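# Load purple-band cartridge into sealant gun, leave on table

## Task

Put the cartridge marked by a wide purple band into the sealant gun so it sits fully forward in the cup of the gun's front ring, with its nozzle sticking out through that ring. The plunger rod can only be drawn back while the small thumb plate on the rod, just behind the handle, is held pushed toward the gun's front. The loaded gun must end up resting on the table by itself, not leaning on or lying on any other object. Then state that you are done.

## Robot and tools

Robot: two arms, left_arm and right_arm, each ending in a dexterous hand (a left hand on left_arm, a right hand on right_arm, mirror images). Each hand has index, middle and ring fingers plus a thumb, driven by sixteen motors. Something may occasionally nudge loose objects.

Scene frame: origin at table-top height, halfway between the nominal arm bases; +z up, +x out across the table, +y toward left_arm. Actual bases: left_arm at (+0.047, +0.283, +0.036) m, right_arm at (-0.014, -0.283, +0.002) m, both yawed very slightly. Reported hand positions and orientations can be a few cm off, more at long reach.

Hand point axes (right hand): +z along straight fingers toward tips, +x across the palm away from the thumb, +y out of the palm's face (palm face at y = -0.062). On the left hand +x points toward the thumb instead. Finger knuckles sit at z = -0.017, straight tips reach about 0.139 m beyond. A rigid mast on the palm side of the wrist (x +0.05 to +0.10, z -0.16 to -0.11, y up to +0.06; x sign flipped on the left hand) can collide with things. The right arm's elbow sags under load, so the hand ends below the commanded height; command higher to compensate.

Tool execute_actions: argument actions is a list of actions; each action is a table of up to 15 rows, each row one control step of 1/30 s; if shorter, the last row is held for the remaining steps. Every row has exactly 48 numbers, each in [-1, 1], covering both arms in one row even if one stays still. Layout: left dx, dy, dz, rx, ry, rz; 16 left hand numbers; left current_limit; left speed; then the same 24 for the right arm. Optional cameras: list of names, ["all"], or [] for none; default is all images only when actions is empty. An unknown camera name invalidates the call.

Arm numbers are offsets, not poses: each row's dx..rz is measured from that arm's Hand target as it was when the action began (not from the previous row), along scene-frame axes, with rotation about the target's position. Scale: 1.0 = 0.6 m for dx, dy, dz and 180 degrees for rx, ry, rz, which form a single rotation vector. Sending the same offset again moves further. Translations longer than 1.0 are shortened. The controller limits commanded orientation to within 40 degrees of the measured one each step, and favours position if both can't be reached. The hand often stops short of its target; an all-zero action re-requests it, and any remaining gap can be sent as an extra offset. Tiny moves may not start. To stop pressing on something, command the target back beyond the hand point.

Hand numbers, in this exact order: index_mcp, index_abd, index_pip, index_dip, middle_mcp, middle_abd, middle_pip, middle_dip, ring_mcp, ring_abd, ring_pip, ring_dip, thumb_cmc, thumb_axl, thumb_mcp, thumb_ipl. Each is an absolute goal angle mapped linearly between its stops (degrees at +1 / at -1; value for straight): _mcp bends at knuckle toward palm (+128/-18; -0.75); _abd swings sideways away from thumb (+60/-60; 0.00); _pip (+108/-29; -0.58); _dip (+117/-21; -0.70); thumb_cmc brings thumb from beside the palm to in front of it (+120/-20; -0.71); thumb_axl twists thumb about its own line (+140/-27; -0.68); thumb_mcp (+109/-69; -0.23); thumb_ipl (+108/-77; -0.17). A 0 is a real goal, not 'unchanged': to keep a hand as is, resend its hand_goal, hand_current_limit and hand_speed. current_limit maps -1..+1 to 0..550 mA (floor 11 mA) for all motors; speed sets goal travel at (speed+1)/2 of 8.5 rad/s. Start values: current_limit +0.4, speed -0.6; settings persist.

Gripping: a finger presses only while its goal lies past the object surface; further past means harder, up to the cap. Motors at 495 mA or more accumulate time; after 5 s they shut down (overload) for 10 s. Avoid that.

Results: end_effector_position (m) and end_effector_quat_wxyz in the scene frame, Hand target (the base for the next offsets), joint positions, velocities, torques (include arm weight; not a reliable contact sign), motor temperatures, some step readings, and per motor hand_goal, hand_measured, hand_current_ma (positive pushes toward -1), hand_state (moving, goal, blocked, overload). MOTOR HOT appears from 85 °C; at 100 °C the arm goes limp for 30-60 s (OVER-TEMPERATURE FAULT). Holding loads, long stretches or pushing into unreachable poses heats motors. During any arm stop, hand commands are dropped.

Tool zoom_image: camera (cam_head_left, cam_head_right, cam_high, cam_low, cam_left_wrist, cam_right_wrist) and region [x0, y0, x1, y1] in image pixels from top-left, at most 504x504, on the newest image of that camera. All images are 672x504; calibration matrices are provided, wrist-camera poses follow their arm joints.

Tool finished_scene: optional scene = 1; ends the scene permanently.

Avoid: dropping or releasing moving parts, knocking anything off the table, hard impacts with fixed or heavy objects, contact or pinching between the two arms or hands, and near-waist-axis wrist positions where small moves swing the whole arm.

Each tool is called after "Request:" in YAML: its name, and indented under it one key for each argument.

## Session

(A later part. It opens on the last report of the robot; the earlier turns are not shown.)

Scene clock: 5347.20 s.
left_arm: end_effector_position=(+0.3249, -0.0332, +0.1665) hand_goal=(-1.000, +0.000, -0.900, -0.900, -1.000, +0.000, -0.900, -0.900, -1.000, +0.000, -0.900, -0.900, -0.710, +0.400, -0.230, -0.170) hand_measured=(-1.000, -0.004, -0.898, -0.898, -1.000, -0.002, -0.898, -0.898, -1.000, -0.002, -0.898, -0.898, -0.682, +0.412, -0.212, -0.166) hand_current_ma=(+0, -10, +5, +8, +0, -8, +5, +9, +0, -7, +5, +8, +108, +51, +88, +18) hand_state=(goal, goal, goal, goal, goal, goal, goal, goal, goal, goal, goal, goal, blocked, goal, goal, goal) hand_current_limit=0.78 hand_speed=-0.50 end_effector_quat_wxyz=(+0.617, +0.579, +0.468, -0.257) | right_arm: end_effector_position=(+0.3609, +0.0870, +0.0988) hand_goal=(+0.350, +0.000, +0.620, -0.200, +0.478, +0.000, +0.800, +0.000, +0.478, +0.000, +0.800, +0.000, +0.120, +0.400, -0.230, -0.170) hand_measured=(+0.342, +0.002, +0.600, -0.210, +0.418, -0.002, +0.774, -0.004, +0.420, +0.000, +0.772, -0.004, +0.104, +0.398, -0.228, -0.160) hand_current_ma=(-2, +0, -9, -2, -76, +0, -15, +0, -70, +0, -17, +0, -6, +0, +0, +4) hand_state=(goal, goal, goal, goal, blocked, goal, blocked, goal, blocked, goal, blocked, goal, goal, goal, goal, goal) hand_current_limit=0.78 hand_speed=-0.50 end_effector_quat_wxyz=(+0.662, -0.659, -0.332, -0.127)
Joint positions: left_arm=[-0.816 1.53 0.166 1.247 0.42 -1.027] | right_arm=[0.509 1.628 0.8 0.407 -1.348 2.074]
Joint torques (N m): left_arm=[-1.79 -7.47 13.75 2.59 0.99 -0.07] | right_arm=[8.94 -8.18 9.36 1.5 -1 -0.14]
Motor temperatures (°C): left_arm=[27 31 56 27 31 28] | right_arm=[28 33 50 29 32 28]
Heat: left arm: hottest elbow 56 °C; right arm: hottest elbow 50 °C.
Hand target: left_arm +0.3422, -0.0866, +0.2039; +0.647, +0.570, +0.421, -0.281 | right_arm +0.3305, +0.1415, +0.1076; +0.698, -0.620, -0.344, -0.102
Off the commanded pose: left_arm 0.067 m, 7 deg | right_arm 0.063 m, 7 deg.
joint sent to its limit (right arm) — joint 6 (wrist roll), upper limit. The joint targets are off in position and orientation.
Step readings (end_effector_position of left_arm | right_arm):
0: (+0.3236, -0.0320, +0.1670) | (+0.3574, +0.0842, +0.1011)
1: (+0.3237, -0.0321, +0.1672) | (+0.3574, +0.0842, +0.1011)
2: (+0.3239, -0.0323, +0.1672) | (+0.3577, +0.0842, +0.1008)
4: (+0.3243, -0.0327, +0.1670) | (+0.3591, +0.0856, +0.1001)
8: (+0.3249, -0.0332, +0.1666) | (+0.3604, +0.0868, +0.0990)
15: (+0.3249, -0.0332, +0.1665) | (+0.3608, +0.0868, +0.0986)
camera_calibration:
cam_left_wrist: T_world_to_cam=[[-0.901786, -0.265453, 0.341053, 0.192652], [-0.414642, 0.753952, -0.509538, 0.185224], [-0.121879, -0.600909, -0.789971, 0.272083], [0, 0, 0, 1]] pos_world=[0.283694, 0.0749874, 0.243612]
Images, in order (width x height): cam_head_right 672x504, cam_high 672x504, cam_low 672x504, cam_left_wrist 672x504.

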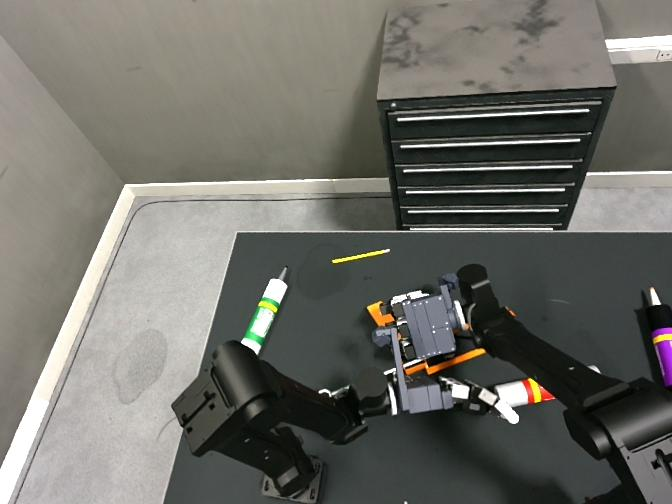

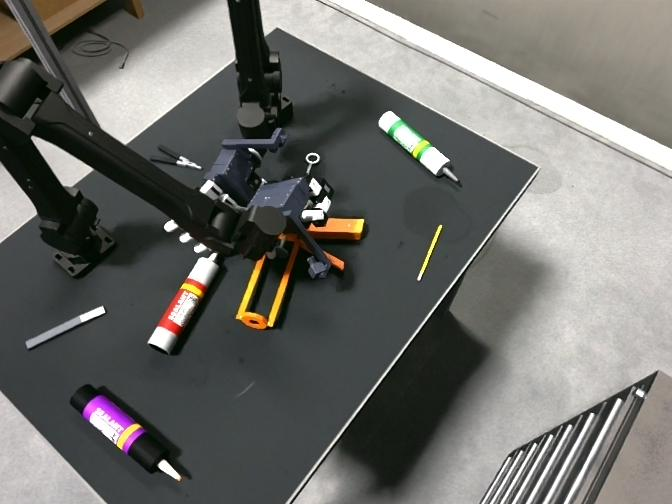

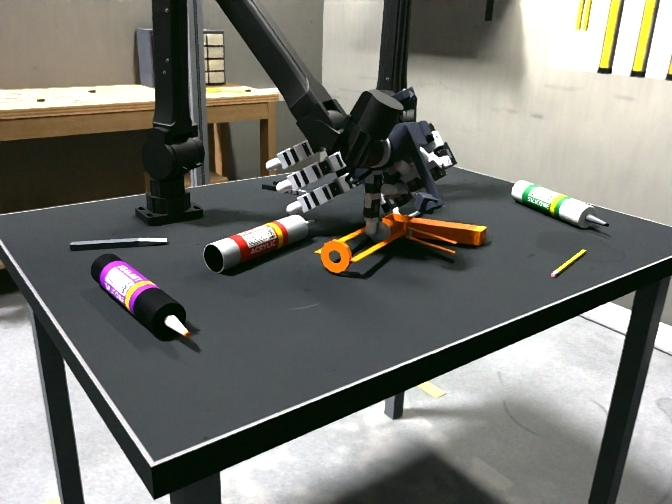

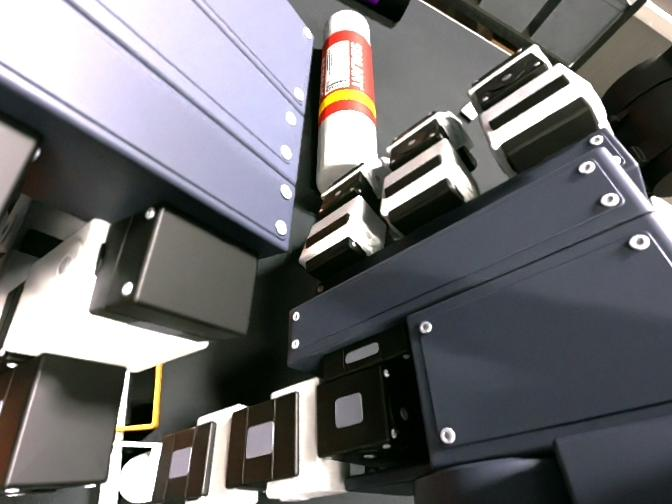

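Request:
execute_actions:
  actions:
    - [[0.006,-0.015,0.002,0,0,0,-1,0,-0.9,-0.9,-1,0,-0.9,-0.9,-1,0,-0.9,-0.9,-0.71,0.4,-0.23,-0.17,0.78,-0.5,-0.002,0.006,0.004,0,0,0,0.35,0,0.62,-0.2,0.478,0,0.8,0,0.478,0,0.8,0,0.12,0.4,-0.23,-0.17,0.78,-0.5],[0.013,-0.03,0.004,0,0,0,-1,0,-0.9,-0.9,-1,0,-0.9,-0.9,-1,0,-0.9,-0.9,-0.71,0.4,-0.23,-0.17,0.78,-0.5,-0.005,0.012,0.008,0,0,0,0.35,0,0.62,-0.2,0.478,0,0.8,0,0.478,0,0.8,0,0.12,0.4,-0.23,-0.17,0.78,-0.5]]
  cameras: ["cam_left_wrist","cam_low","cam_high"]

Request:
zoom_image:
  camera: "cam_left_wrist"
  region: [60, 400, 180, 504]

Request:
zoom_image:
  camera: "cam_high"
  region: [220, 170, 380, 330]

Scene clock: 5371.93 s.
left_arm: end_effector_position=(+0.3342, -0.0487, +0.1723) hand_goal=(-1.000, +0.000, -0.900, -0.900, -1.000, +0.000, -0.900, -0.900, -1.000, +0.000, -0.900, -0.900, -0.710, +0.400, -0.230, -0.170) hand_measured=(-1.000, -0.004, -0.898, -0.898, -1.000, -0.002, -0.898, -0.898, -1.000, -0.002, -0.898, -0.898, -0.712, +0.408, -0.228, -0.168) hand_current_ma=(+0, -10, +5, +8, +0, -8, +5, +9, +0, -7, +5, +8, -6, +37, +7, +10) hand_state=(goal, goal, goal, goal, goal, goal, goal, goal, goal, goal, goal, goal, goal, goal, goal, goal) hand_current_limit=0.78 hand_speed=-0.50 end_effector_quat_wxyz=(+0.619, +0.577, +0.467, -0.257) | right_arm: end_effector_position=(+0.3472, +0.1057, +0.0987) hand_goal=(+0.350, +0.000, +0.620, -0.200, +0.478, +0.000, +0.800, +0.000, +0.478, +0.000, +0.800, +0.000, +0.120, +0.400, -0.230, -0.170) hand_measured=(+0.336, +0.002, +0.600, -0.210, +0.418, -0.002, +0.774, -0.004, +0.420, +0.000, +0.772, -0.004, +0.112, +0.396, -0.224, -0.160) hand_current_ma=(-6, +0, -9, -3, -76, +0, -15, +0, -70, +0, -17, +0, -1, -1, +1, +4) hand_state=(goal, goal, blocked, goal, blocked, goal, blocked, goal, blocked, goal, blocked, goal, goal, goal, goal, goal) hand_current_limit=0.78 hand_speed=-0.50 end_effector_quat_wxyz=(+0.661, -0.657, -0.344, -0.115)
Joint positions: left_arm=[-0.831 1.531 0.214 1.206 0.403 -1.03] | right_arm=[0.558 1.629 0.809 0.391 -1.33 2.07]
Joint torques (N m): left_arm=[-2.2 -6.18 14.15 3.26 0.95 -0.03] | right_arm=[6.71 -8.53 9.88 1.57 -1.03 -0.1]
Motor temperatures (°C): left_arm=[27 31 60 27 32 28] | right_arm=[28 33 50 29 33 28]
Heat: left arm: hottest elbow 60 °C; right arm: hottest elbow 50 °C.
Hand target: left_arm +0.3500, -0.1045, +0.2063; +0.647, +0.570, +0.421, -0.281 | right_arm +0.3276, +0.1486, +0.1123; +0.698, -0.620, -0.344, -0.102
Off the commanded pose: left_arm 0.067 m, 7 deg | right_arm 0.049 m, 6 deg.
led back after a hold (left arm): the arm was led back toward your command in small steps, so it may still be short of it.
joint sent to its limit (right arm) — joint 6 (wrist roll), upper limit. The joint targets are off in position and orientation.
Step readings (end_effector_position of left_arm | right_arm):
0: (+0.3249, -0.0332, +0.1665) | (+0.3609, +0.0870, +0.0988)
1: (+0.3250, -0.0333, +0.1666) | (+0.3609, +0.0870, +0.0988)
2: (+0.3254, -0.0340, +0.1667) | (+0.3609, +0.0872, +0.0988)
4: (+0.3275, -0.0371, +0.1669) | (+0.3587, +0.0913, +0.0992)
7: (+0.3324, -0.0471, +0.1712) | (+0.3514, +0.1003, +0.0989) HELD (not all sent) left_arm
8: (+0.3336, -0.0483, +0.1720) | (+0.3492, +0.1026, +0.0987) HELD (not all sent) left_arm
15: (+0.3340, -0.0478, +0.1719) | (+0.3472, +0.1057, +0.0988)
HELD (not all sent) left_arm: steps 7 to 8.
pose unreachable (left arm): on one or more control steps of this call, first in action 0 (counted from 0), this arm could not follow its commanded pose, so it was not sent that pose on those steps. It may still have moved: this result reports where it is.
cause: moving toward the commanded pose would bring a part of the arm too close to another arm (a part of this arm just beyond joint 5 (wrist yaw) and a part of the right arm just beyond its joint 6 (wrist roll), along the way the arms are being sent, or toward where that arm still pushes).
camera_calibration:
cam_left_wrist: T_world_to_cam=[[-0.902291, -0.266398, 0.338974, 0.195504], [-0.414869, 0.750396, -0.514578, 0.204521], [-0.117282, -0.604929, -0.787595, 0.266424], [0, 0, 0, 1]] pos_world=[0.292498, 0.0597774, 0.248805]
Images, in order (width x height): cam_high 672x504, cam_low 672x504, cam_left_wrist 672x504.

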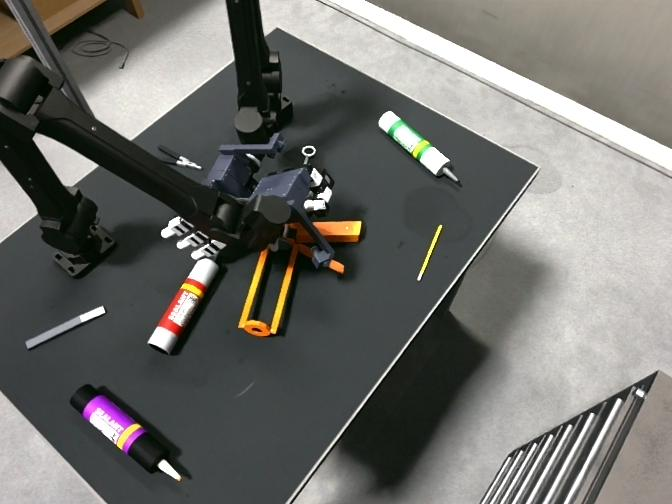

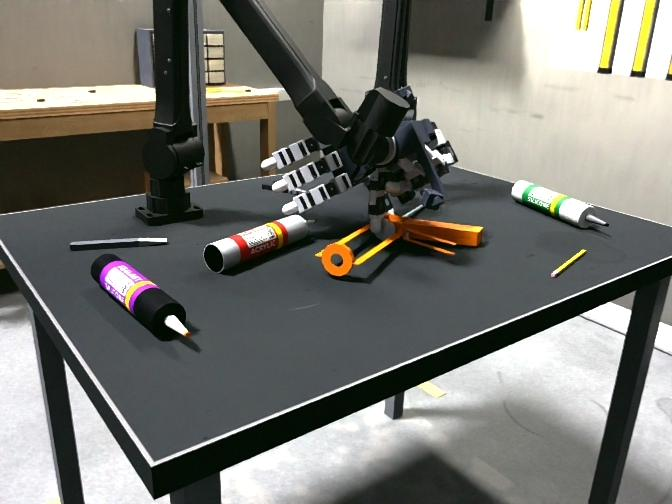

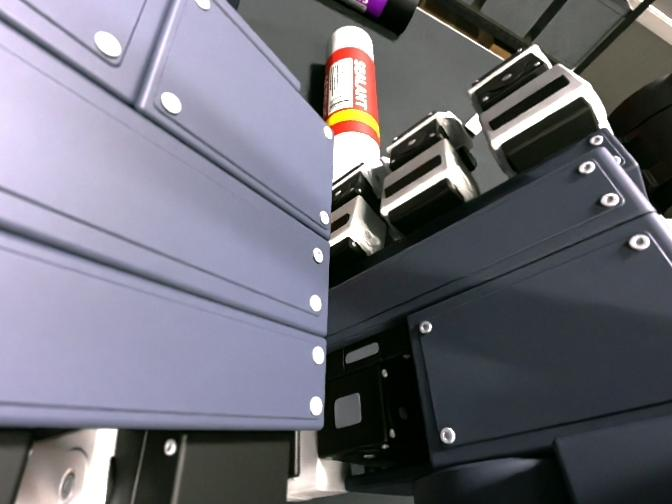

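Scaled by 4.200 from the camera's 672x504 image, which has a finer 960x720 frame.

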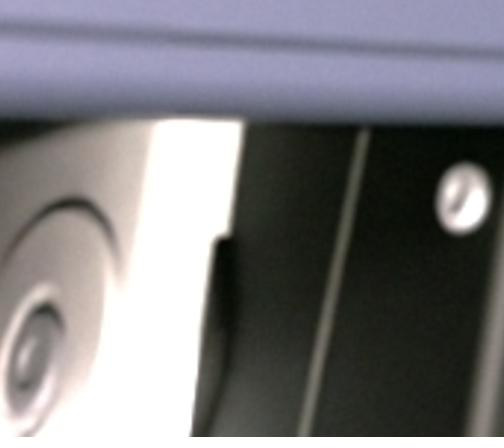

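Scaled by 3.150 from the camera's 672x504 image, which has a finer 960x720 frame.

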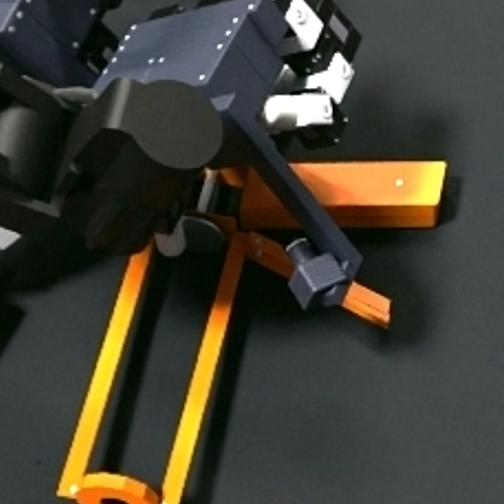

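Request:
execute_actions:
  actions:
    - [[-0.006,0.02,-0.012,0,0,0,-1,0,-0.9,-0.9,-1,0,-0.9,-0.9,-1,0,-0.9,-0.9,-0.71,0.4,-0.23,-0.17,0.78,-0.5,0.008,-0.018,-0.005,0,0,0,0.35,0,0.62,-0.2,0.478,0,0.8,0,0.478,0,0.8,0,0.12,0.4,-0.23,-0.17,0.78,-0.5],[-0.012,0.045,-0.025,0,0,0,-1,0,-0.9,-0.9,-1,0,-0.9,-0.9,-1,0,-0.9,-0.9,-0.71,0.4,-0.23,-0.17,0.78,-0.5,0.018,-0.04,-0.01,0,0,0,0.35,0,0.62,-0.2,0.478,0,0.8,0,0.478,0,0.8,0,0.12,0.4,-0.23,-0.17,0.78,-0.5]]
  cameras: ["cam_head_right","cam_low"]

Scene clock: 5387.60 s.
left_arm: end_effector_position=(+0.3310, -0.0553, +0.1753) hand_goal=(-1.000, +0.000, -0.900, -0.900, -1.000, +0.000, -0.900, -0.900, -1.000, +0.000, -0.900, -0.900, -0.710, +0.400, -0.230, -0.170) hand_measured=(-1.000, -0.004, -0.898, -0.898, -1.000, -0.002, -0.898, -0.898, -1.000, -0.002, -0.898, -0.898, -0.710, +0.408, -0.224, -0.168) hand_current_ma=(+0, -10, +5, +8, +0, -8, +5, +9, +0, -7, +5, +8, +0, +38, +29, +12) hand_state=(goal, goal, goal, goal, goal, goal, goal, goal, goal, goal, goal, goal, goal, goal, goal, goal) hand_current_limit=0.78 hand_speed=-0.50 end_effector_quat_wxyz=(+0.629, +0.578, +0.445, -0.269) | right_arm: end_effector_position=(+0.3468, +0.1015, +0.0999) hand_goal=(+0.350, +0.000, +0.620, -0.200, +0.478, +0.000, +0.800, +0.000, +0.478, +0.000, +0.800, +0.000, +0.120, +0.400, -0.230, -0.170) hand_measured=(+0.334, +0.002, +0.600, -0.210, +0.418, -0.002, +0.774, -0.004, +0.420, +0.000, +0.772, -0.004, +0.114, +0.396, -0.224, -0.160) hand_current_ma=(-6, +0, -9, -3, -76, +0, -15, +0, -70, +0, -17, +0, -1, -1, +2, +4) hand_state=(goal, goal, blocked, goal, blocked, goal, blocked, goal, blocked, goal, blocked, goal, goal, goal, goal, goal) hand_current_limit=0.78 hand_speed=-0.50 end_effector_quat_wxyz=(+0.670, -0.646, -0.349, -0.108)
Joint positions: left_arm=[-0.829 1.583 0.22 1.292 0.442 -1.031] | right_arm=[0.543 1.636 0.81 0.403 -1.375 2.07]
Joint torques (N m): left_arm=[0.73 -5.89 8.84 4.31 1 0] | right_arm=[3.55 -8.18 8.62 2 -1.16 -0.09]
Motor temperatures (°C): left_arm=[27 31 64 27 32 28] | right_arm=[28 33 52 29 33 28]
Heat: left arm: hottest elbow 64 °C; right arm: hottest elbow 52 °C.
Hand target: left_arm +0.3428, -0.0776, +0.1913; +0.647, +0.570, +0.421, -0.281 | right_arm +0.3383, +0.1247, +0.1064; +0.698, -0.620, -0.344, -0.102
Off the commanded pose: left_arm 0.030 m, 4 deg | right_arm 0.025 m, 4 deg.
joint sent to its limit (right arm) — joint 6 (wrist roll), upper limit. The joint targets are off in orientation, not in position.
Step readings (end_effector_position of left_arm | right_arm):
0: (+0.3350, -0.0513, +0.1724) | (+0.3474, +0.1061, +0.0987)
1: (+0.3350, -0.0513, +0.1724) | (+0.3474, +0.1061, +0.0987)
2: (+0.3348, -0.0515, +0.1721) | (+0.3472, +0.1061, +0.0986)
4: (+0.3324, -0.0537, +0.1718) | (+0.3453, +0.1057, +0.0986)
8: (+0.3308, -0.0555, +0.1735) | (+0.3453, +0.1033, +0.0995)
15: (+0.3310, -0.0554, +0.1751) | (+0.3465, +0.1017, +0.0998)
Images, in order (width x height): cam_head_right 672x504, cam_low 672x504.

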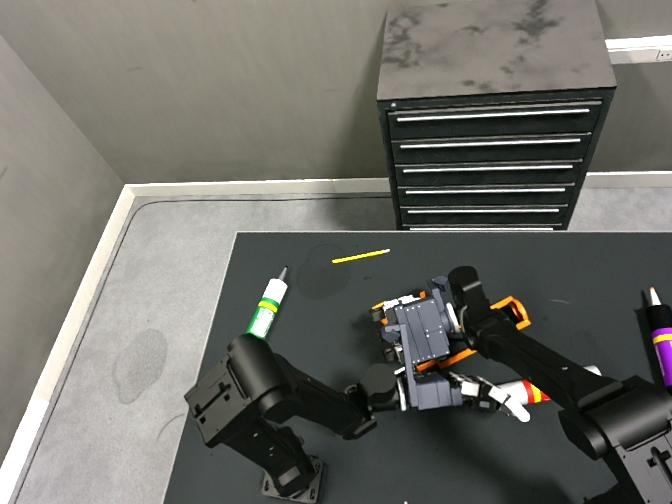

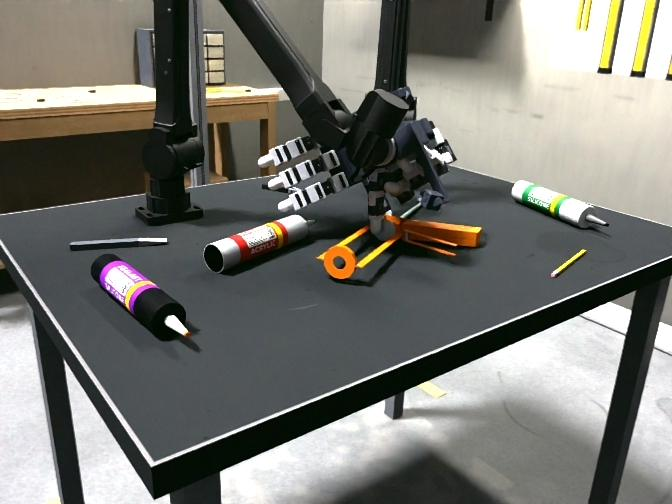

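Request:
execute_actions:
  actions: []
  cameras: ["cam_head_right", "cam_high", "cam_left_wrist"]

Scene clock: 5416.20 s.
left_arm: end_effector_position=(+0.3310, -0.0553, +0.1753) hand_goal=(-1.000, +0.000, -0.900, -0.900, -1.000, +0.000, -0.900, -0.900, -1.000, +0.000, -0.900, -0.900, -0.710, +0.400, -0.230, -0.170) hand_measured=(-1.000, -0.004, -0.898, -0.898, -1.000, -0.002, -0.898, -0.898, -1.000, -0.002, -0.898, -0.898, -0.710, +0.408, -0.224, -0.168) hand_current_ma=(+0, -10, +5, +8, +0, -8, +5, +9, +0, -7, +5, +8, +0, +38, +29, +12) hand_state=(goal, goal, goal, goal, goal, goal, goal, goal, goal, goal, goal, goal, goal, goal, goal, goal) hand_current_limit=0.78 hand_speed=-0.50 end_effector_quat_wxyz=(+0.629, +0.578, +0.445, -0.269) | right_arm: end_effector_position=(+0.3468, +0.1015, +0.0999) hand_goal=(+0.350, +0.000, +0.620, -0.200, +0.478, +0.000, +0.800, +0.000, +0.478, +0.000, +0.800, +0.000, +0.120, +0.400, -0.230, -0.170) hand_measured=(+0.334, +0.002, +0.600, -0.210, +0.418, -0.002, +0.774, -0.004, +0.420, +0.000, +0.772, -0.004, +0.114, +0.396, -0.224, -0.160) hand_current_ma=(-6, +0, -9, -3, -76, +0, -15, +0, -70, +0, -17, +0, -1, -1, +2, +4) hand_state=(goal, goal, blocked, goal, blocked, goal, blocked, goal, blocked, goal, blocked, goal, goal, goal, goal, goal) hand_current_limit=0.78 hand_speed=-0.50 end_effector_quat_wxyz=(+0.670, -0.646, -0.349, -0.108)
Joint positions: left_arm=[-0.829 1.583 0.22 1.292 0.442 -1.031] | right_arm=[0.543 1.636 0.81 0.403 -1.375 2.07]
Joint velocities: within noise
Joint torques (N m): left_arm=[0.85 -5.89 8.87 4.29 0.96 0.01] | right_arm=[3.55 -8.18 8.61 2.02 -1.16 -0.09]
Motor temperatures (°C): left_arm=[27 31 62 28 32 28] | right_arm=[28 33 52 29 34 28]
Heat: left arm: hottest elbow 62 °C; right arm: hottest elbow 52 °C.
Hand target: left_arm +0.3428, -0.0776, +0.1913; +0.647, +0.570, +0.421, -0.281 | right_arm +0.3383, +0.1247, +0.1064; +0.698, -0.620, -0.344, -0.102
Off the commanded pose: left_arm 0.030 m, 4 deg | right_arm 0.025 m, 4 deg.
camera_calibration:
cam_left_wrist: T_world_to_cam=[[-0.918369, -0.221951, 0.327623, 0.199605], [-0.376007, 0.747501, -0.547596, 0.202565], [-0.123359, -0.626084, -0.769936, 0.262151], [0, 0, 0, 1]] pos_world=[0.291815, 0.0570138, 0.247368]
Images, in order (width x height): cam_head_right 672x504, cam_high 672x504, cam_left_wrist 672x504.

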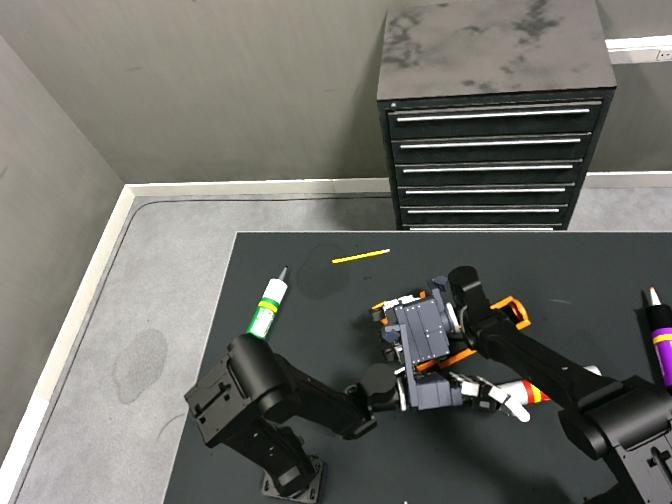

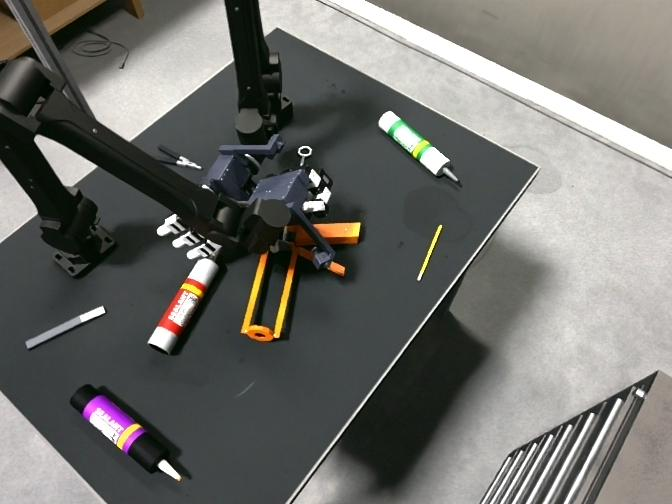

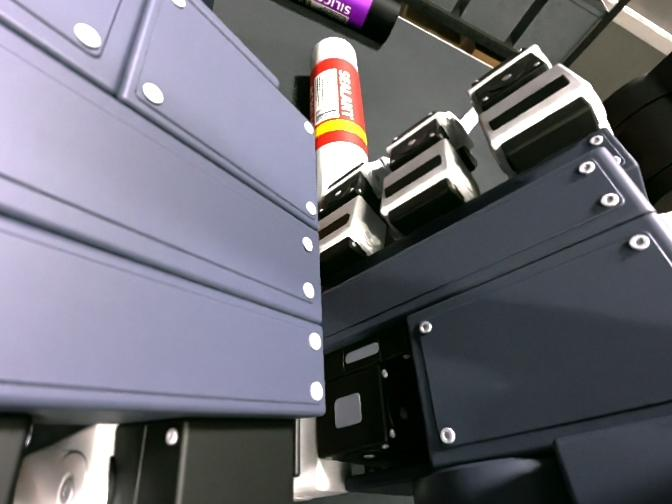

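Request:
execute_actions:
  actions:
    - [[-0.015,0.035,0,0,0,0,-1,0,-0.9,-0.9,-1,0,-0.9,-0.9,-1,0,-0.9,-0.9,-0.71,0.4,-0.23,-0.17,0.78,-0.5,0.022,-0.055,0,0,0,0,0.35,0,0.62,-0.2,0.478,0,0.8,0,0.478,0,0.8,0,0.12,0.4,-0.23,-0.17,0.78,-0.5]]
    - [[-0.01,0.018,0,0,0,0,-1,0,-0.9,-0.9,-1,0,-0.9,-0.9,-1,0,-0.9,-0.9,-0.71,0.4,-0.23,-0.17,0.78,-0.5,0.012,-0.03,0,0,0,0,0.35,0,0.62,-0.2,0.478,0,0.8,0,0.478,0,0.8,0,0.12,0.4,-0.23,-0.17,0.78,-0.5]]
  cameras: ["cam_high"]

Scene clock: 5424.70 s.
left_arm: end_effector_position=(+0.3253, -0.0528, +0.1877) hand_goal=(-1.000, +0.000, -0.900, -0.900, -1.000, +0.000, -0.900, -0.900, -1.000, +0.000, -0.900, -0.900, -0.710, +0.400, -0.230, -0.170) hand_measured=(-1.000, -0.004, -0.898, -0.898, -1.000, -0.002, -0.898, -0.898, -1.000, -0.002, -0.898, -0.898, -0.726, +0.402, -0.238, -0.172) hand_current_ma=(+0, -10, +5, +8, +0, -8, +5, +9, +0, -7, +5, +8, -62, +6, -39, -7) hand_state=(goal, goal, goal, goal, goal, goal, goal, goal, goal, goal, goal, goal, goal, goal, goal, goal) hand_current_limit=0.78 hand_speed=-0.50 end_effector_quat_wxyz=(+0.641, +0.576, +0.420, -0.285) | right_arm: end_effector_position=(+0.3560, +0.0744, +0.1083) hand_goal=(+0.350, +0.000, +0.620, -0.200, +0.478, +0.000, +0.800, +0.000, +0.478, +0.000, +0.800, +0.000, +0.120, +0.400, -0.230, -0.170) hand_measured=(+0.334, +0.002, +0.600, -0.208, +0.418, -0.002, +0.774, -0.004, +0.420, +0.000, +0.772, -0.004, +0.110, +0.396, -0.230, -0.166) hand_current_ma=(-7, +0, -9, -2, -76, +0, -15, +0, -70, +0, -17, +0, -2, -1, +0, +1) hand_state=(goal, goal, blocked, goal, blocked, goal, blocked, goal, blocked, goal, blocked, goal, goal, goal, goal, goal) hand_current_limit=0.78 hand_speed=-0.50 end_effector_quat_wxyz=(+0.690, -0.624, -0.353, -0.099)
Joint positions: left_arm=[-0.809 1.583 0.207 1.358 0.501 -1.04] | right_arm=[0.463 1.641 0.81 0.425 -1.501 2.079]
Joint torques (N m): left_arm=[2.08 -8.7 2.51 3.4 0.04 0.1] | right_arm=[-0.15 -8.64 6.34 1.92 -0.54 -0.18]
Motor temperatures (°C): left_arm=[27 31 61 28 32 28] | right_arm=[28 32 51 29 33 28]
Heat: left arm: hottest elbow 61 °C; right arm: hottest elbow 51 °C.
Hand target: left_arm +0.3277, -0.0458, +0.1912; +0.647, +0.570, +0.421, -0.281 | right_arm +0.3587, +0.0737, +0.1063; +0.698, -0.621, -0.344, -0.102
Off the commanded pose: left_arm 0.008 m, 1 deg | right_arm 0.003 m, 1 deg.
joint sent to its limit (right arm) — joint 6 (wrist roll), upper limit. The joint targets still meet the commanded pose.
Step readings (end_effector_position of left_arm | right_arm):
0: (+0.3310, -0.0553, +0.1753) | (+0.3468, +0.1015, +0.0999)
1: (+0.3311, -0.0553, +0.1753) | (+0.3467, +0.1014, +0.1000)
2: (+0.3307, -0.0552, +0.1755) | (+0.3463, +0.1005, +0.1008)
4: (+0.3298, -0.0550, +0.1770) | (+0.3464, +0.0966, +0.1021)
8: (+0.3278, -0.0564, +0.1822) | (+0.3472, +0.0909, +0.1043)
15: (+0.3282, -0.0560, +0.1834) | (+0.3467, +0.0905, +0.1048)
16: (+0.3283, -0.0559, +0.1835) | (+0.3467, +0.0904, +0.1049)
17: (+0.3281, -0.0561, +0.1838) | (+0.3464, +0.0897, +0.1055)
19: (+0.3274, -0.0550, +0.1847) | (+0.3476, +0.0858, +0.1068)
23: (+0.3256, -0.0536, +0.1866) | (+0.3518, +0.0793, +0.1080)
30: (+0.3254, -0.0529, +0.1877) | (+0.3561, +0.0744, +0.1082)
Images, in order (width x height): cam_high 672x504.

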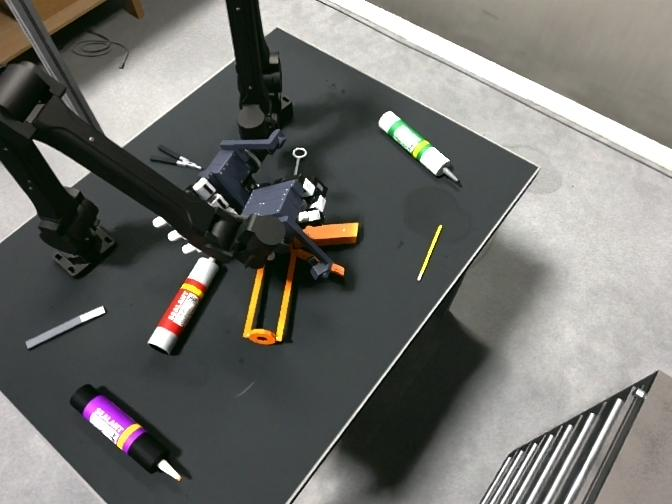

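Request:
execute_actions:
  actions: []
  cameras: ["cam_low", "cam_head_right", "cam_left_wrist"]

Request:
zoom_image:
  camera: "cam_low"
  region: [150, 80, 450, 330]

Scene clock: 5429.80 s.
left_arm: end_effector_position=(+0.3253, -0.0528, +0.1877) hand_goal=(-1.000, +0.000, -0.900, -0.900, -1.000, +0.000, -0.900, -0.900, -1.000, +0.000, -0.900, -0.900, -0.710, +0.400, -0.230, -0.170) hand_measured=(-1.000, -0.004, -0.898, -0.898, -1.000, -0.002, -0.898, -0.898, -1.000, -0.002, -0.898, -0.898, -0.726, +0.402, -0.238, -0.172) hand_current_ma=(+0, -10, +5, +8, +0, -8, +5, +9, +0, -7, +5, +8, -62, +6, -39, -7) hand_state=(goal, goal, goal, goal, goal, goal, goal, goal, goal, goal, goal, goal, goal, goal, goal, goal) hand_current_limit=0.78 hand_speed=-0.50 end_effector_quat_wxyz=(+0.641, +0.576, +0.420, -0.285) | right_arm: end_effector_position=(+0.3560, +0.0744, +0.1083) hand_goal=(+0.350, +0.000, +0.620, -0.200, +0.478, +0.000, +0.800, +0.000, +0.478, +0.000, +0.800, +0.000, +0.120, +0.400, -0.230, -0.170) hand_measured=(+0.334, +0.002, +0.600, -0.208, +0.418, -0.002, +0.774, -0.004, +0.420, +0.000, +0.772, -0.004, +0.110, +0.396, -0.230, -0.166) hand_current_ma=(-7, +0, -9, -2, -76, +0, -15, +0, -70, +0, -17, +0, -2, -1, +0, +1) hand_state=(goal, goal, blocked, goal, blocked, goal, blocked, goal, blocked, goal, blocked, goal, goal, goal, goal, goal) hand_current_limit=0.78 hand_speed=-0.50 end_effector_quat_wxyz=(+0.690, -0.624, -0.353, -0.099)
Joint positions: left_arm=[-0.809 1.583 0.207 1.358 0.501 -1.04] | right_arm=[0.463 1.641 0.81 0.425 -1.501 2.079]
Joint velocities: within noise
Joint torques (N m): left_arm=[2.14 -8.82 2.59 3.43 0.09 0.09] | right_arm=[-0.15 -8.7 6.34 1.92 -0.54 -0.18]
Motor temperatures (°C): left_arm=[27 31 60 28 32 28] | right_arm=[28 32 51 29 33 28]
Heat: left arm: hottest elbow 60 °C; right arm: hottest elbow 51 °C.
Hand target: left_arm +0.3277, -0.0458, +0.1912; +0.647, +0.570, +0.421, -0.281 | right_arm +0.3588, +0.0737, +0.1063; +0.697, -0.621, -0.344, -0.102
Off the commanded pose: left_arm 0.008 m, 1 deg | right_arm 0.003 m, 1 deg.
camera_calibration:
cam_left_wrist: T_world_to_cam=[[-0.933585, -0.171114, 0.314865, 0.200833], [-0.333456, 0.736612, -0.588396, 0.198393], [-0.13125, -0.654311, -0.744749, 0.268856], [0, 0, 0, 1]] pos_world=[0.288937, 0.0641419, 0.253728]
Images, in order (width x height): cam_head_right 672x504, cam_low 672x504, cam_left_wrist 672x504.

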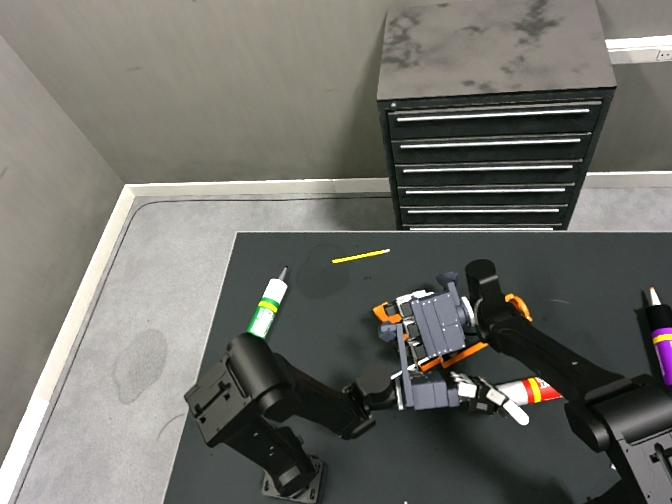

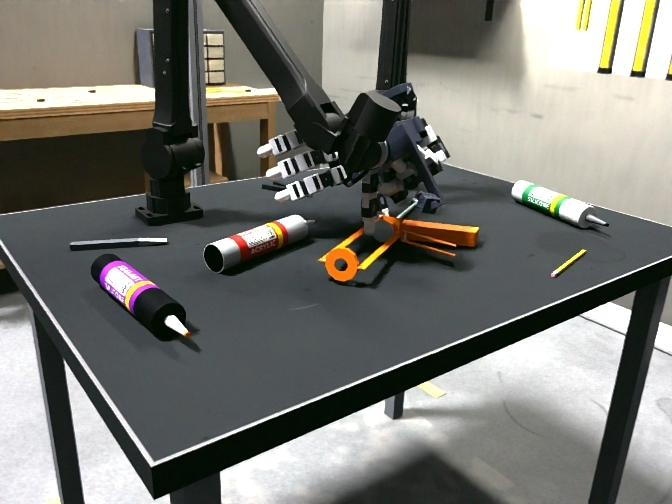

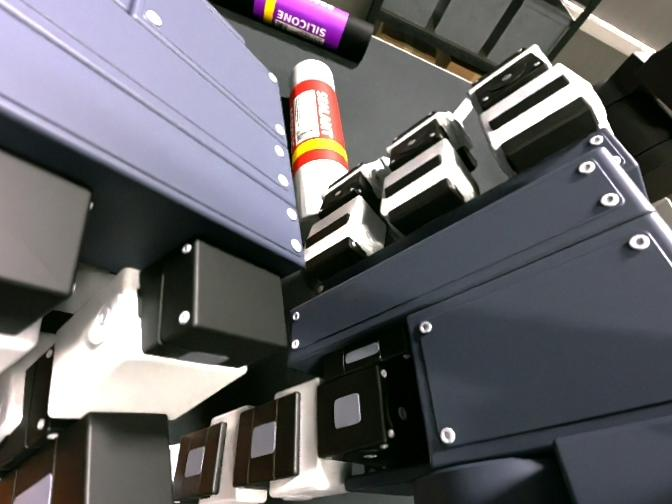

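Scaled by 1.680 from the camera's 672x504 image, which has a finer 960x720 frame.

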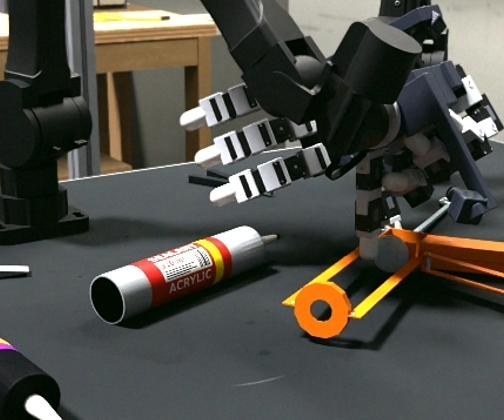

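Request:
execute_actions:
  actions:
    - [[0,0,0,0,0,0,-1,0,-0.9,-0.9,-1,0,-0.9,-0.9,-1,0,-0.9,-0.9,-0.71,0.4,-0.23,-0.17,0.78,-0.5,0.020,-0.047,0.01,0,0,0,0.35,0,0.62,-0.2,0.478,0,0.8,0,0.478,0,0.8,0,0.12,0.4,-0.23,-0.17,0.5,-0.5]]
    - [[0,0,0,0,0,0,-1,0,-0.9,-0.9,-1,0,-0.9,-0.9,-1,0,-0.9,-0.9,-0.71,0.4,-0.23,-0.17,0.78,-0.5,0.015,-0.035,0.09,0,0,0,0.35,0,0.62,-0.2,0.478,0,0.8,0,0.478,0,0.8,0,0.12,0.4,-0.23,-0.17,0.5,-0.5]]
  cameras: ["cam_low", "cam_head_right"]

Scene clock: 5458.37 s.
left_arm: end_effector_position=(+0.3253, -0.0528, +0.1877) hand_goal=(-1.000, +0.000, -0.900, -0.900, -1.000, +0.000, -0.900, -0.900, -1.000, +0.000, -0.900, -0.900, -0.710, +0.400, -0.230, -0.170) hand_measured=(-1.000, -0.004, -0.898, -0.898, -1.000, -0.002, -0.898, -0.898, -1.000, -0.002, -0.898, -0.898, -0.726, +0.402, -0.238, -0.172) hand_current_ma=(+0, -10, +5, +8, +0, -8, +5, +9, +0, -7, +5, +8, -62, +6, -39, -7) hand_state=(goal, goal, goal, goal, goal, goal, goal, goal, goal, goal, goal, goal, goal, goal, goal, goal) hand_current_limit=0.78 hand_speed=-0.50 end_effector_quat_wxyz=(+0.641, +0.576, +0.420, -0.285) | right_arm: end_effector_position=(+0.3698, +0.0243, +0.1540) hand_goal=(+0.350, +0.000, +0.620, -0.200, +0.478, +0.000, +0.800, +0.000, +0.478, +0.000, +0.800, +0.000, +0.120, +0.400, -0.230, -0.170) hand_measured=(+0.332, +0.002, +0.600, -0.208, +0.418, -0.002, +0.774, -0.004, +0.420, +0.000, +0.772, -0.004, +0.110, +0.396, -0.230, -0.168) hand_current_ma=(-8, +0, -9, -1, -76, +0, -15, +0, -70, +0, -17, +0, -3, -1, +0, +0) hand_state=(goal, goal, blocked, goal, blocked, goal, blocked, goal, blocked, goal, blocked, goal, goal, goal, goal, goal) hand_current_limit=0.50 hand_speed=-0.50 end_effector_quat_wxyz=(+0.696, -0.631, -0.323, -0.116)
Joint positions: left_arm=[-0.809 1.583 0.207 1.358 0.501 -1.04] | right_arm=[0.346 1.515 0.81 0.281 -1.561 2.081]
Joint torques (N m): left_arm=[2.02 -9.05 2.62 3.47 0.05 0.07] | right_arm=[-0.21 -8.76 8.79 1.02 -0.51 -0.2]
Motor temperatures (°C): left_arm=[27 31 54 28 31 28] | right_arm=[28 32 48 29 32 28]
Heat: left arm: hottest elbow 54 °C; right arm: hottest elbow 48 °C.
Hand target: left_arm +0.3277, -0.0458, +0.1912; +0.647, +0.570, +0.421, -0.281 | right_arm +0.3797, +0.0245, +0.1664; +0.698, -0.620, -0.344, -0.102
Off the commanded pose: left_arm 0.008 m, 1 deg | right_arm 0.016 m, 3 deg.
joint sent to its limit (right arm) — joint 5 (wrist yaw), lower limit. The joint targets are off in orientation, not in position.
Step readings (end_effector_position of left_arm | right_arm):
0: (+0.3253, -0.0528, +0.1877) | (+0.3560, +0.0744, +0.1083)
1: (+0.3253, -0.0528, +0.1877) | (+0.3558, +0.0744, +0.1084)
2: (+0.3253, -0.0528, +0.1877) | (+0.3553, +0.0730, +0.1091)
4: (+0.3253, -0.0528, +0.1877) | (+0.3548, +0.0692, +0.1107)
8: (+0.3253, -0.0528, +0.1877) | (+0.3644, +0.0559, +0.1120)
15: (+0.3253, -0.0528, +0.1877) | (+0.3717, +0.0472, +0.1122)
16: (+0.3253, -0.0528, +0.1877) | (+0.3716, +0.0472, +0.1121)
17: (+0.3253, -0.0528, +0.1877) | (+0.3710, +0.0463, +0.1125)
19: (+0.3253, -0.0528, +0.1877) | (+0.3700, +0.0421, +0.1172)
23: (+0.3253, -0.0528, +0.1877) | (+0.3692, +0.0326, +0.1405)
30: (+0.3253, -0.0528, +0.1877) | (+0.3706, +0.0246, +0.1547)
Images, in order (width x height): cam_head_right 672x504, cam_low 672x504.

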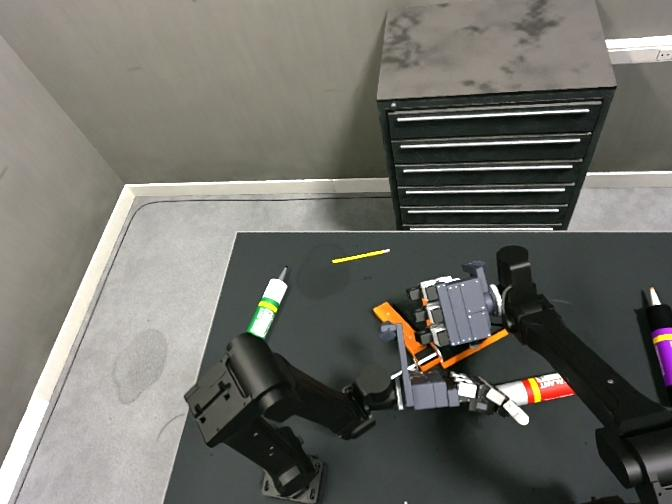

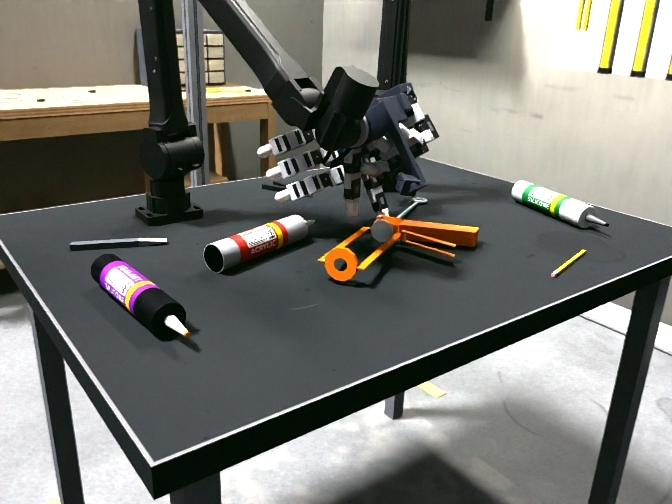

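Request:
execute_actions:
  actions:
    - [[0,0,0,0,0,0,-1,0,-0.9,-0.9,-1,0,-0.9,-0.9,-1,0,-0.9,-0.9,-0.71,0.4,-0.23,-0.17,0.78,-0.5,0.03,-0.14,0.1,0,0,0,0.35,0,0.62,-0.2,0.478,0,0.8,0,0.478,0,0.8,0,0.12,0.4,-0.23,-0.17,0.3,-0.5]]
    - [[0,0,0,0,0,0,-1,0,-0.9,-0.9,-1,0,-0.9,-0.9,-1,0,-0.9,-0.9,-0.71,0.4,-0.23,-0.17,0.3,-0.5,0.0,-0.2,0.05,0,0,0,0.0,0,0,-0.2,0,0,0,0,0,0,0,0,0.12,0.4,-0.23,-0.17,0.3,-0.5]]
  cameras: ["cam_low", "cam_head_right", "cam_left_wrist"]

Request:
zoom_image:
  camera: "cam_head_right"
  region: [340, 280, 560, 445]

Scene clock: 5466.43 s.
left_arm: end_effector_position=(+0.3253, -0.0528, +0.1877) hand_goal=(-1.000, +0.000, -0.900, -0.900, -1.000, +0.000, -0.900, -0.900, -1.000, +0.000, -0.900, -0.900, -0.710, +0.400, -0.230, -0.170) hand_measured=(-1.000, -0.004, -0.898, -0.898, -1.000, -0.002, -0.898, -0.898, -1.000, -0.002, -0.898, -0.898, -0.726, +0.402, -0.238, -0.172) hand_current_ma=(+0, -10, +5, +8, +0, -8, +5, +9, +0, -7, +5, +8, -62, +6, -39, -7) hand_state=(goal, goal, goal, goal, goal, goal, goal, goal, goal, goal, goal, goal, goal, goal, goal, goal) hand_current_limit=0.30 hand_speed=-0.50 end_effector_quat_wxyz=(+0.641, +0.576, +0.420, -0.285) | right_arm: end_effector_position=(+0.3996, -0.1777, +0.2529) hand_goal=(+0.000, +0.000, +0.000, -0.200, +0.000, +0.000, +0.000, +0.000, +0.000, +0.000, +0.000, +0.000, +0.120, +0.400, -0.230, -0.170) hand_measured=(+0.010, +0.000, +0.002, -0.202, +0.010, -0.002, +0.002, -0.002, +0.008, +0.000, +0.002, -0.004, +0.118, +0.398, -0.230, -0.168) hand_current_ma=(+3, +0, +0, +0, +3, +0, +0, +0, +2, +0, +0, +0, +0, +0, +0, +0) hand_state=(goal, goal, goal, goal, goal, goal, goal, goal, goal, goal, goal, goal, goal, goal, goal, goal) hand_current_limit=0.30 hand_speed=-0.50 end_effector_quat_wxyz=(+0.645, -0.687, -0.171, -0.287)
Joint positions: left_arm=[-0.809 1.583 0.207 1.358 0.501 -1.04] | right_arm=[-0.138 1.159 0.773 -0.009 -1.562 2.084]
Joint torques (N m): left_arm=[2.49 -8.59 2.63 3.48 0.05 0.08] | right_arm=[0.09 -5.89 8.02 1.06 -0.49 -0.24]
Heat: left arm: hottest elbow 53 °C; right arm: hottest elbow 49 °C.
Hand target: left_arm +0.3277, -0.0458, +0.1912; +0.647, +0.570, +0.421, -0.281 | right_arm +0.3977, -0.1796, +0.2563; +0.698, -0.620, -0.344, -0.102
Off the commanded pose: left_arm 0.008 m, 1 deg | right_arm 0.004 m, 31 deg.
joint sent to its limit (right arm) — joint 5 (wrist yaw), lower limit; joint 6 (wrist roll), upper limit. The joint targets are off in orientation, not in position.
Step readings (end_effector_position of left_arm | right_arm):
0: (+0.3253, -0.0528, +0.1877) | (+0.3698, +0.0243, +0.1540)
1: (+0.3253, -0.0528, +0.1877) | (+0.3698, +0.0239, +0.1540)
2: (+0.3253, -0.0528, +0.1877) | (+0.3705, +0.0209, +0.1546)
4: (+0.3253, -0.0528, +0.1877) | (+0.3726, +0.0088, +0.1612)
8: (+0.3253, -0.0528, +0.1877) | (+0.3890, -0.0328, +0.1945)
15: (+0.3253, -0.0528, +0.1877) | (+0.3943, -0.0610, +0.2178)
16: (+0.3253, -0.0528, +0.1877) | (+0.3939, -0.0613, +0.2172)
17: (+0.3253, -0.0528, +0.1877) | (+0.3940, -0.0646, +0.2172)
19: (+0.3253, -0.0528, +0.1877) | (+0.3950, -0.0816, +0.2198)
23: (+0.3253, -0.0528, +0.1877) | (+0.4023, -0.1425, +0.2367)
30: (+0.3253, -0.0528, +0.1877) | (+0.4022, -0.1782, +0.2564)
camera_calibration:
cam_left_wrist: T_world_to_cam=[[-0.933585, -0.171114, 0.314865, 0.200833], [-0.333456, 0.736612, -0.588396, 0.198393], [-0.13125, -0.654311, -0.744749, 0.268856], [0, 0, 0, 1]] pos_world=[0.288937, 0.0641419, 0.253728]
Images, in order (width x height): cam_head_right 672x504, cam_low 672x504, cam_left_wrist 672x504.

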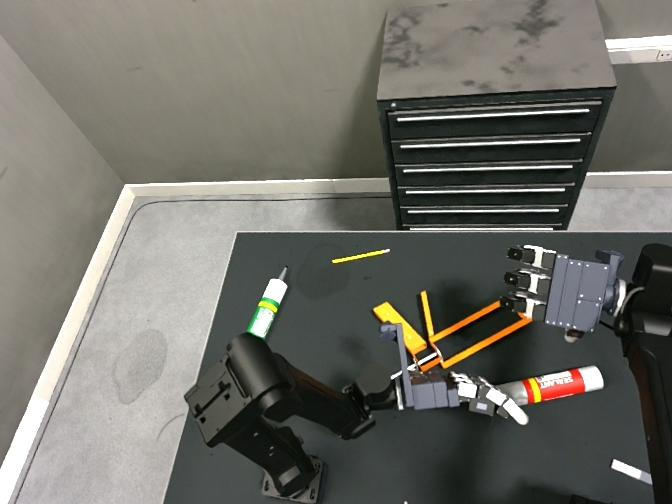

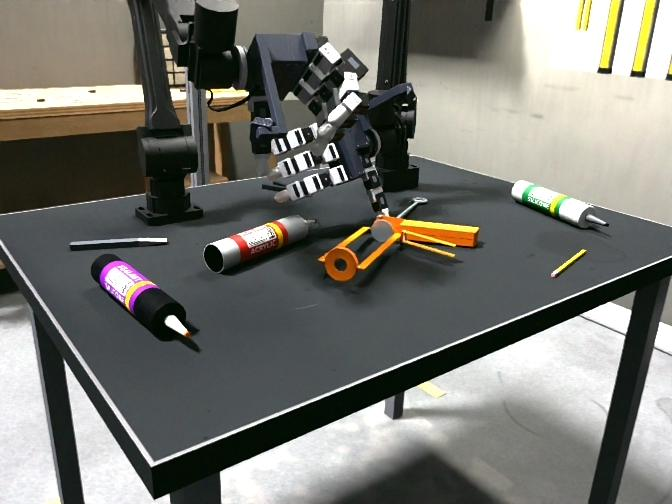

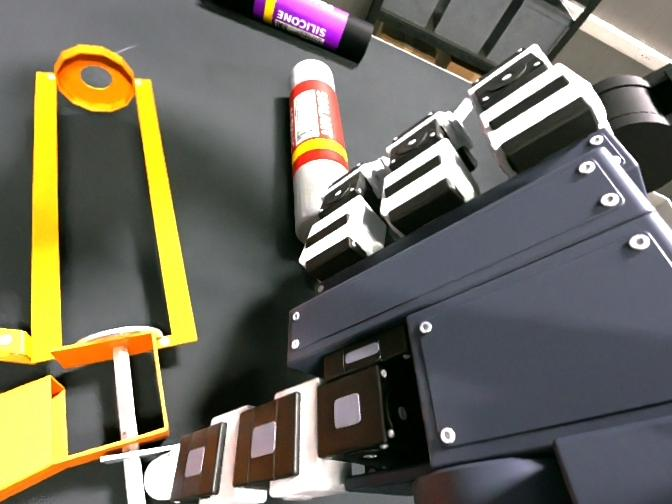

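Scaled by 2.291 from the camera's 672x504 image, which has a finer 960x720 frame.

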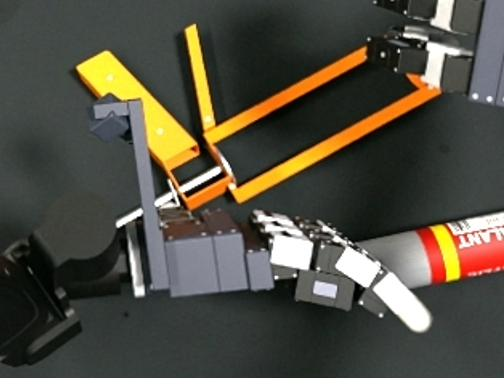

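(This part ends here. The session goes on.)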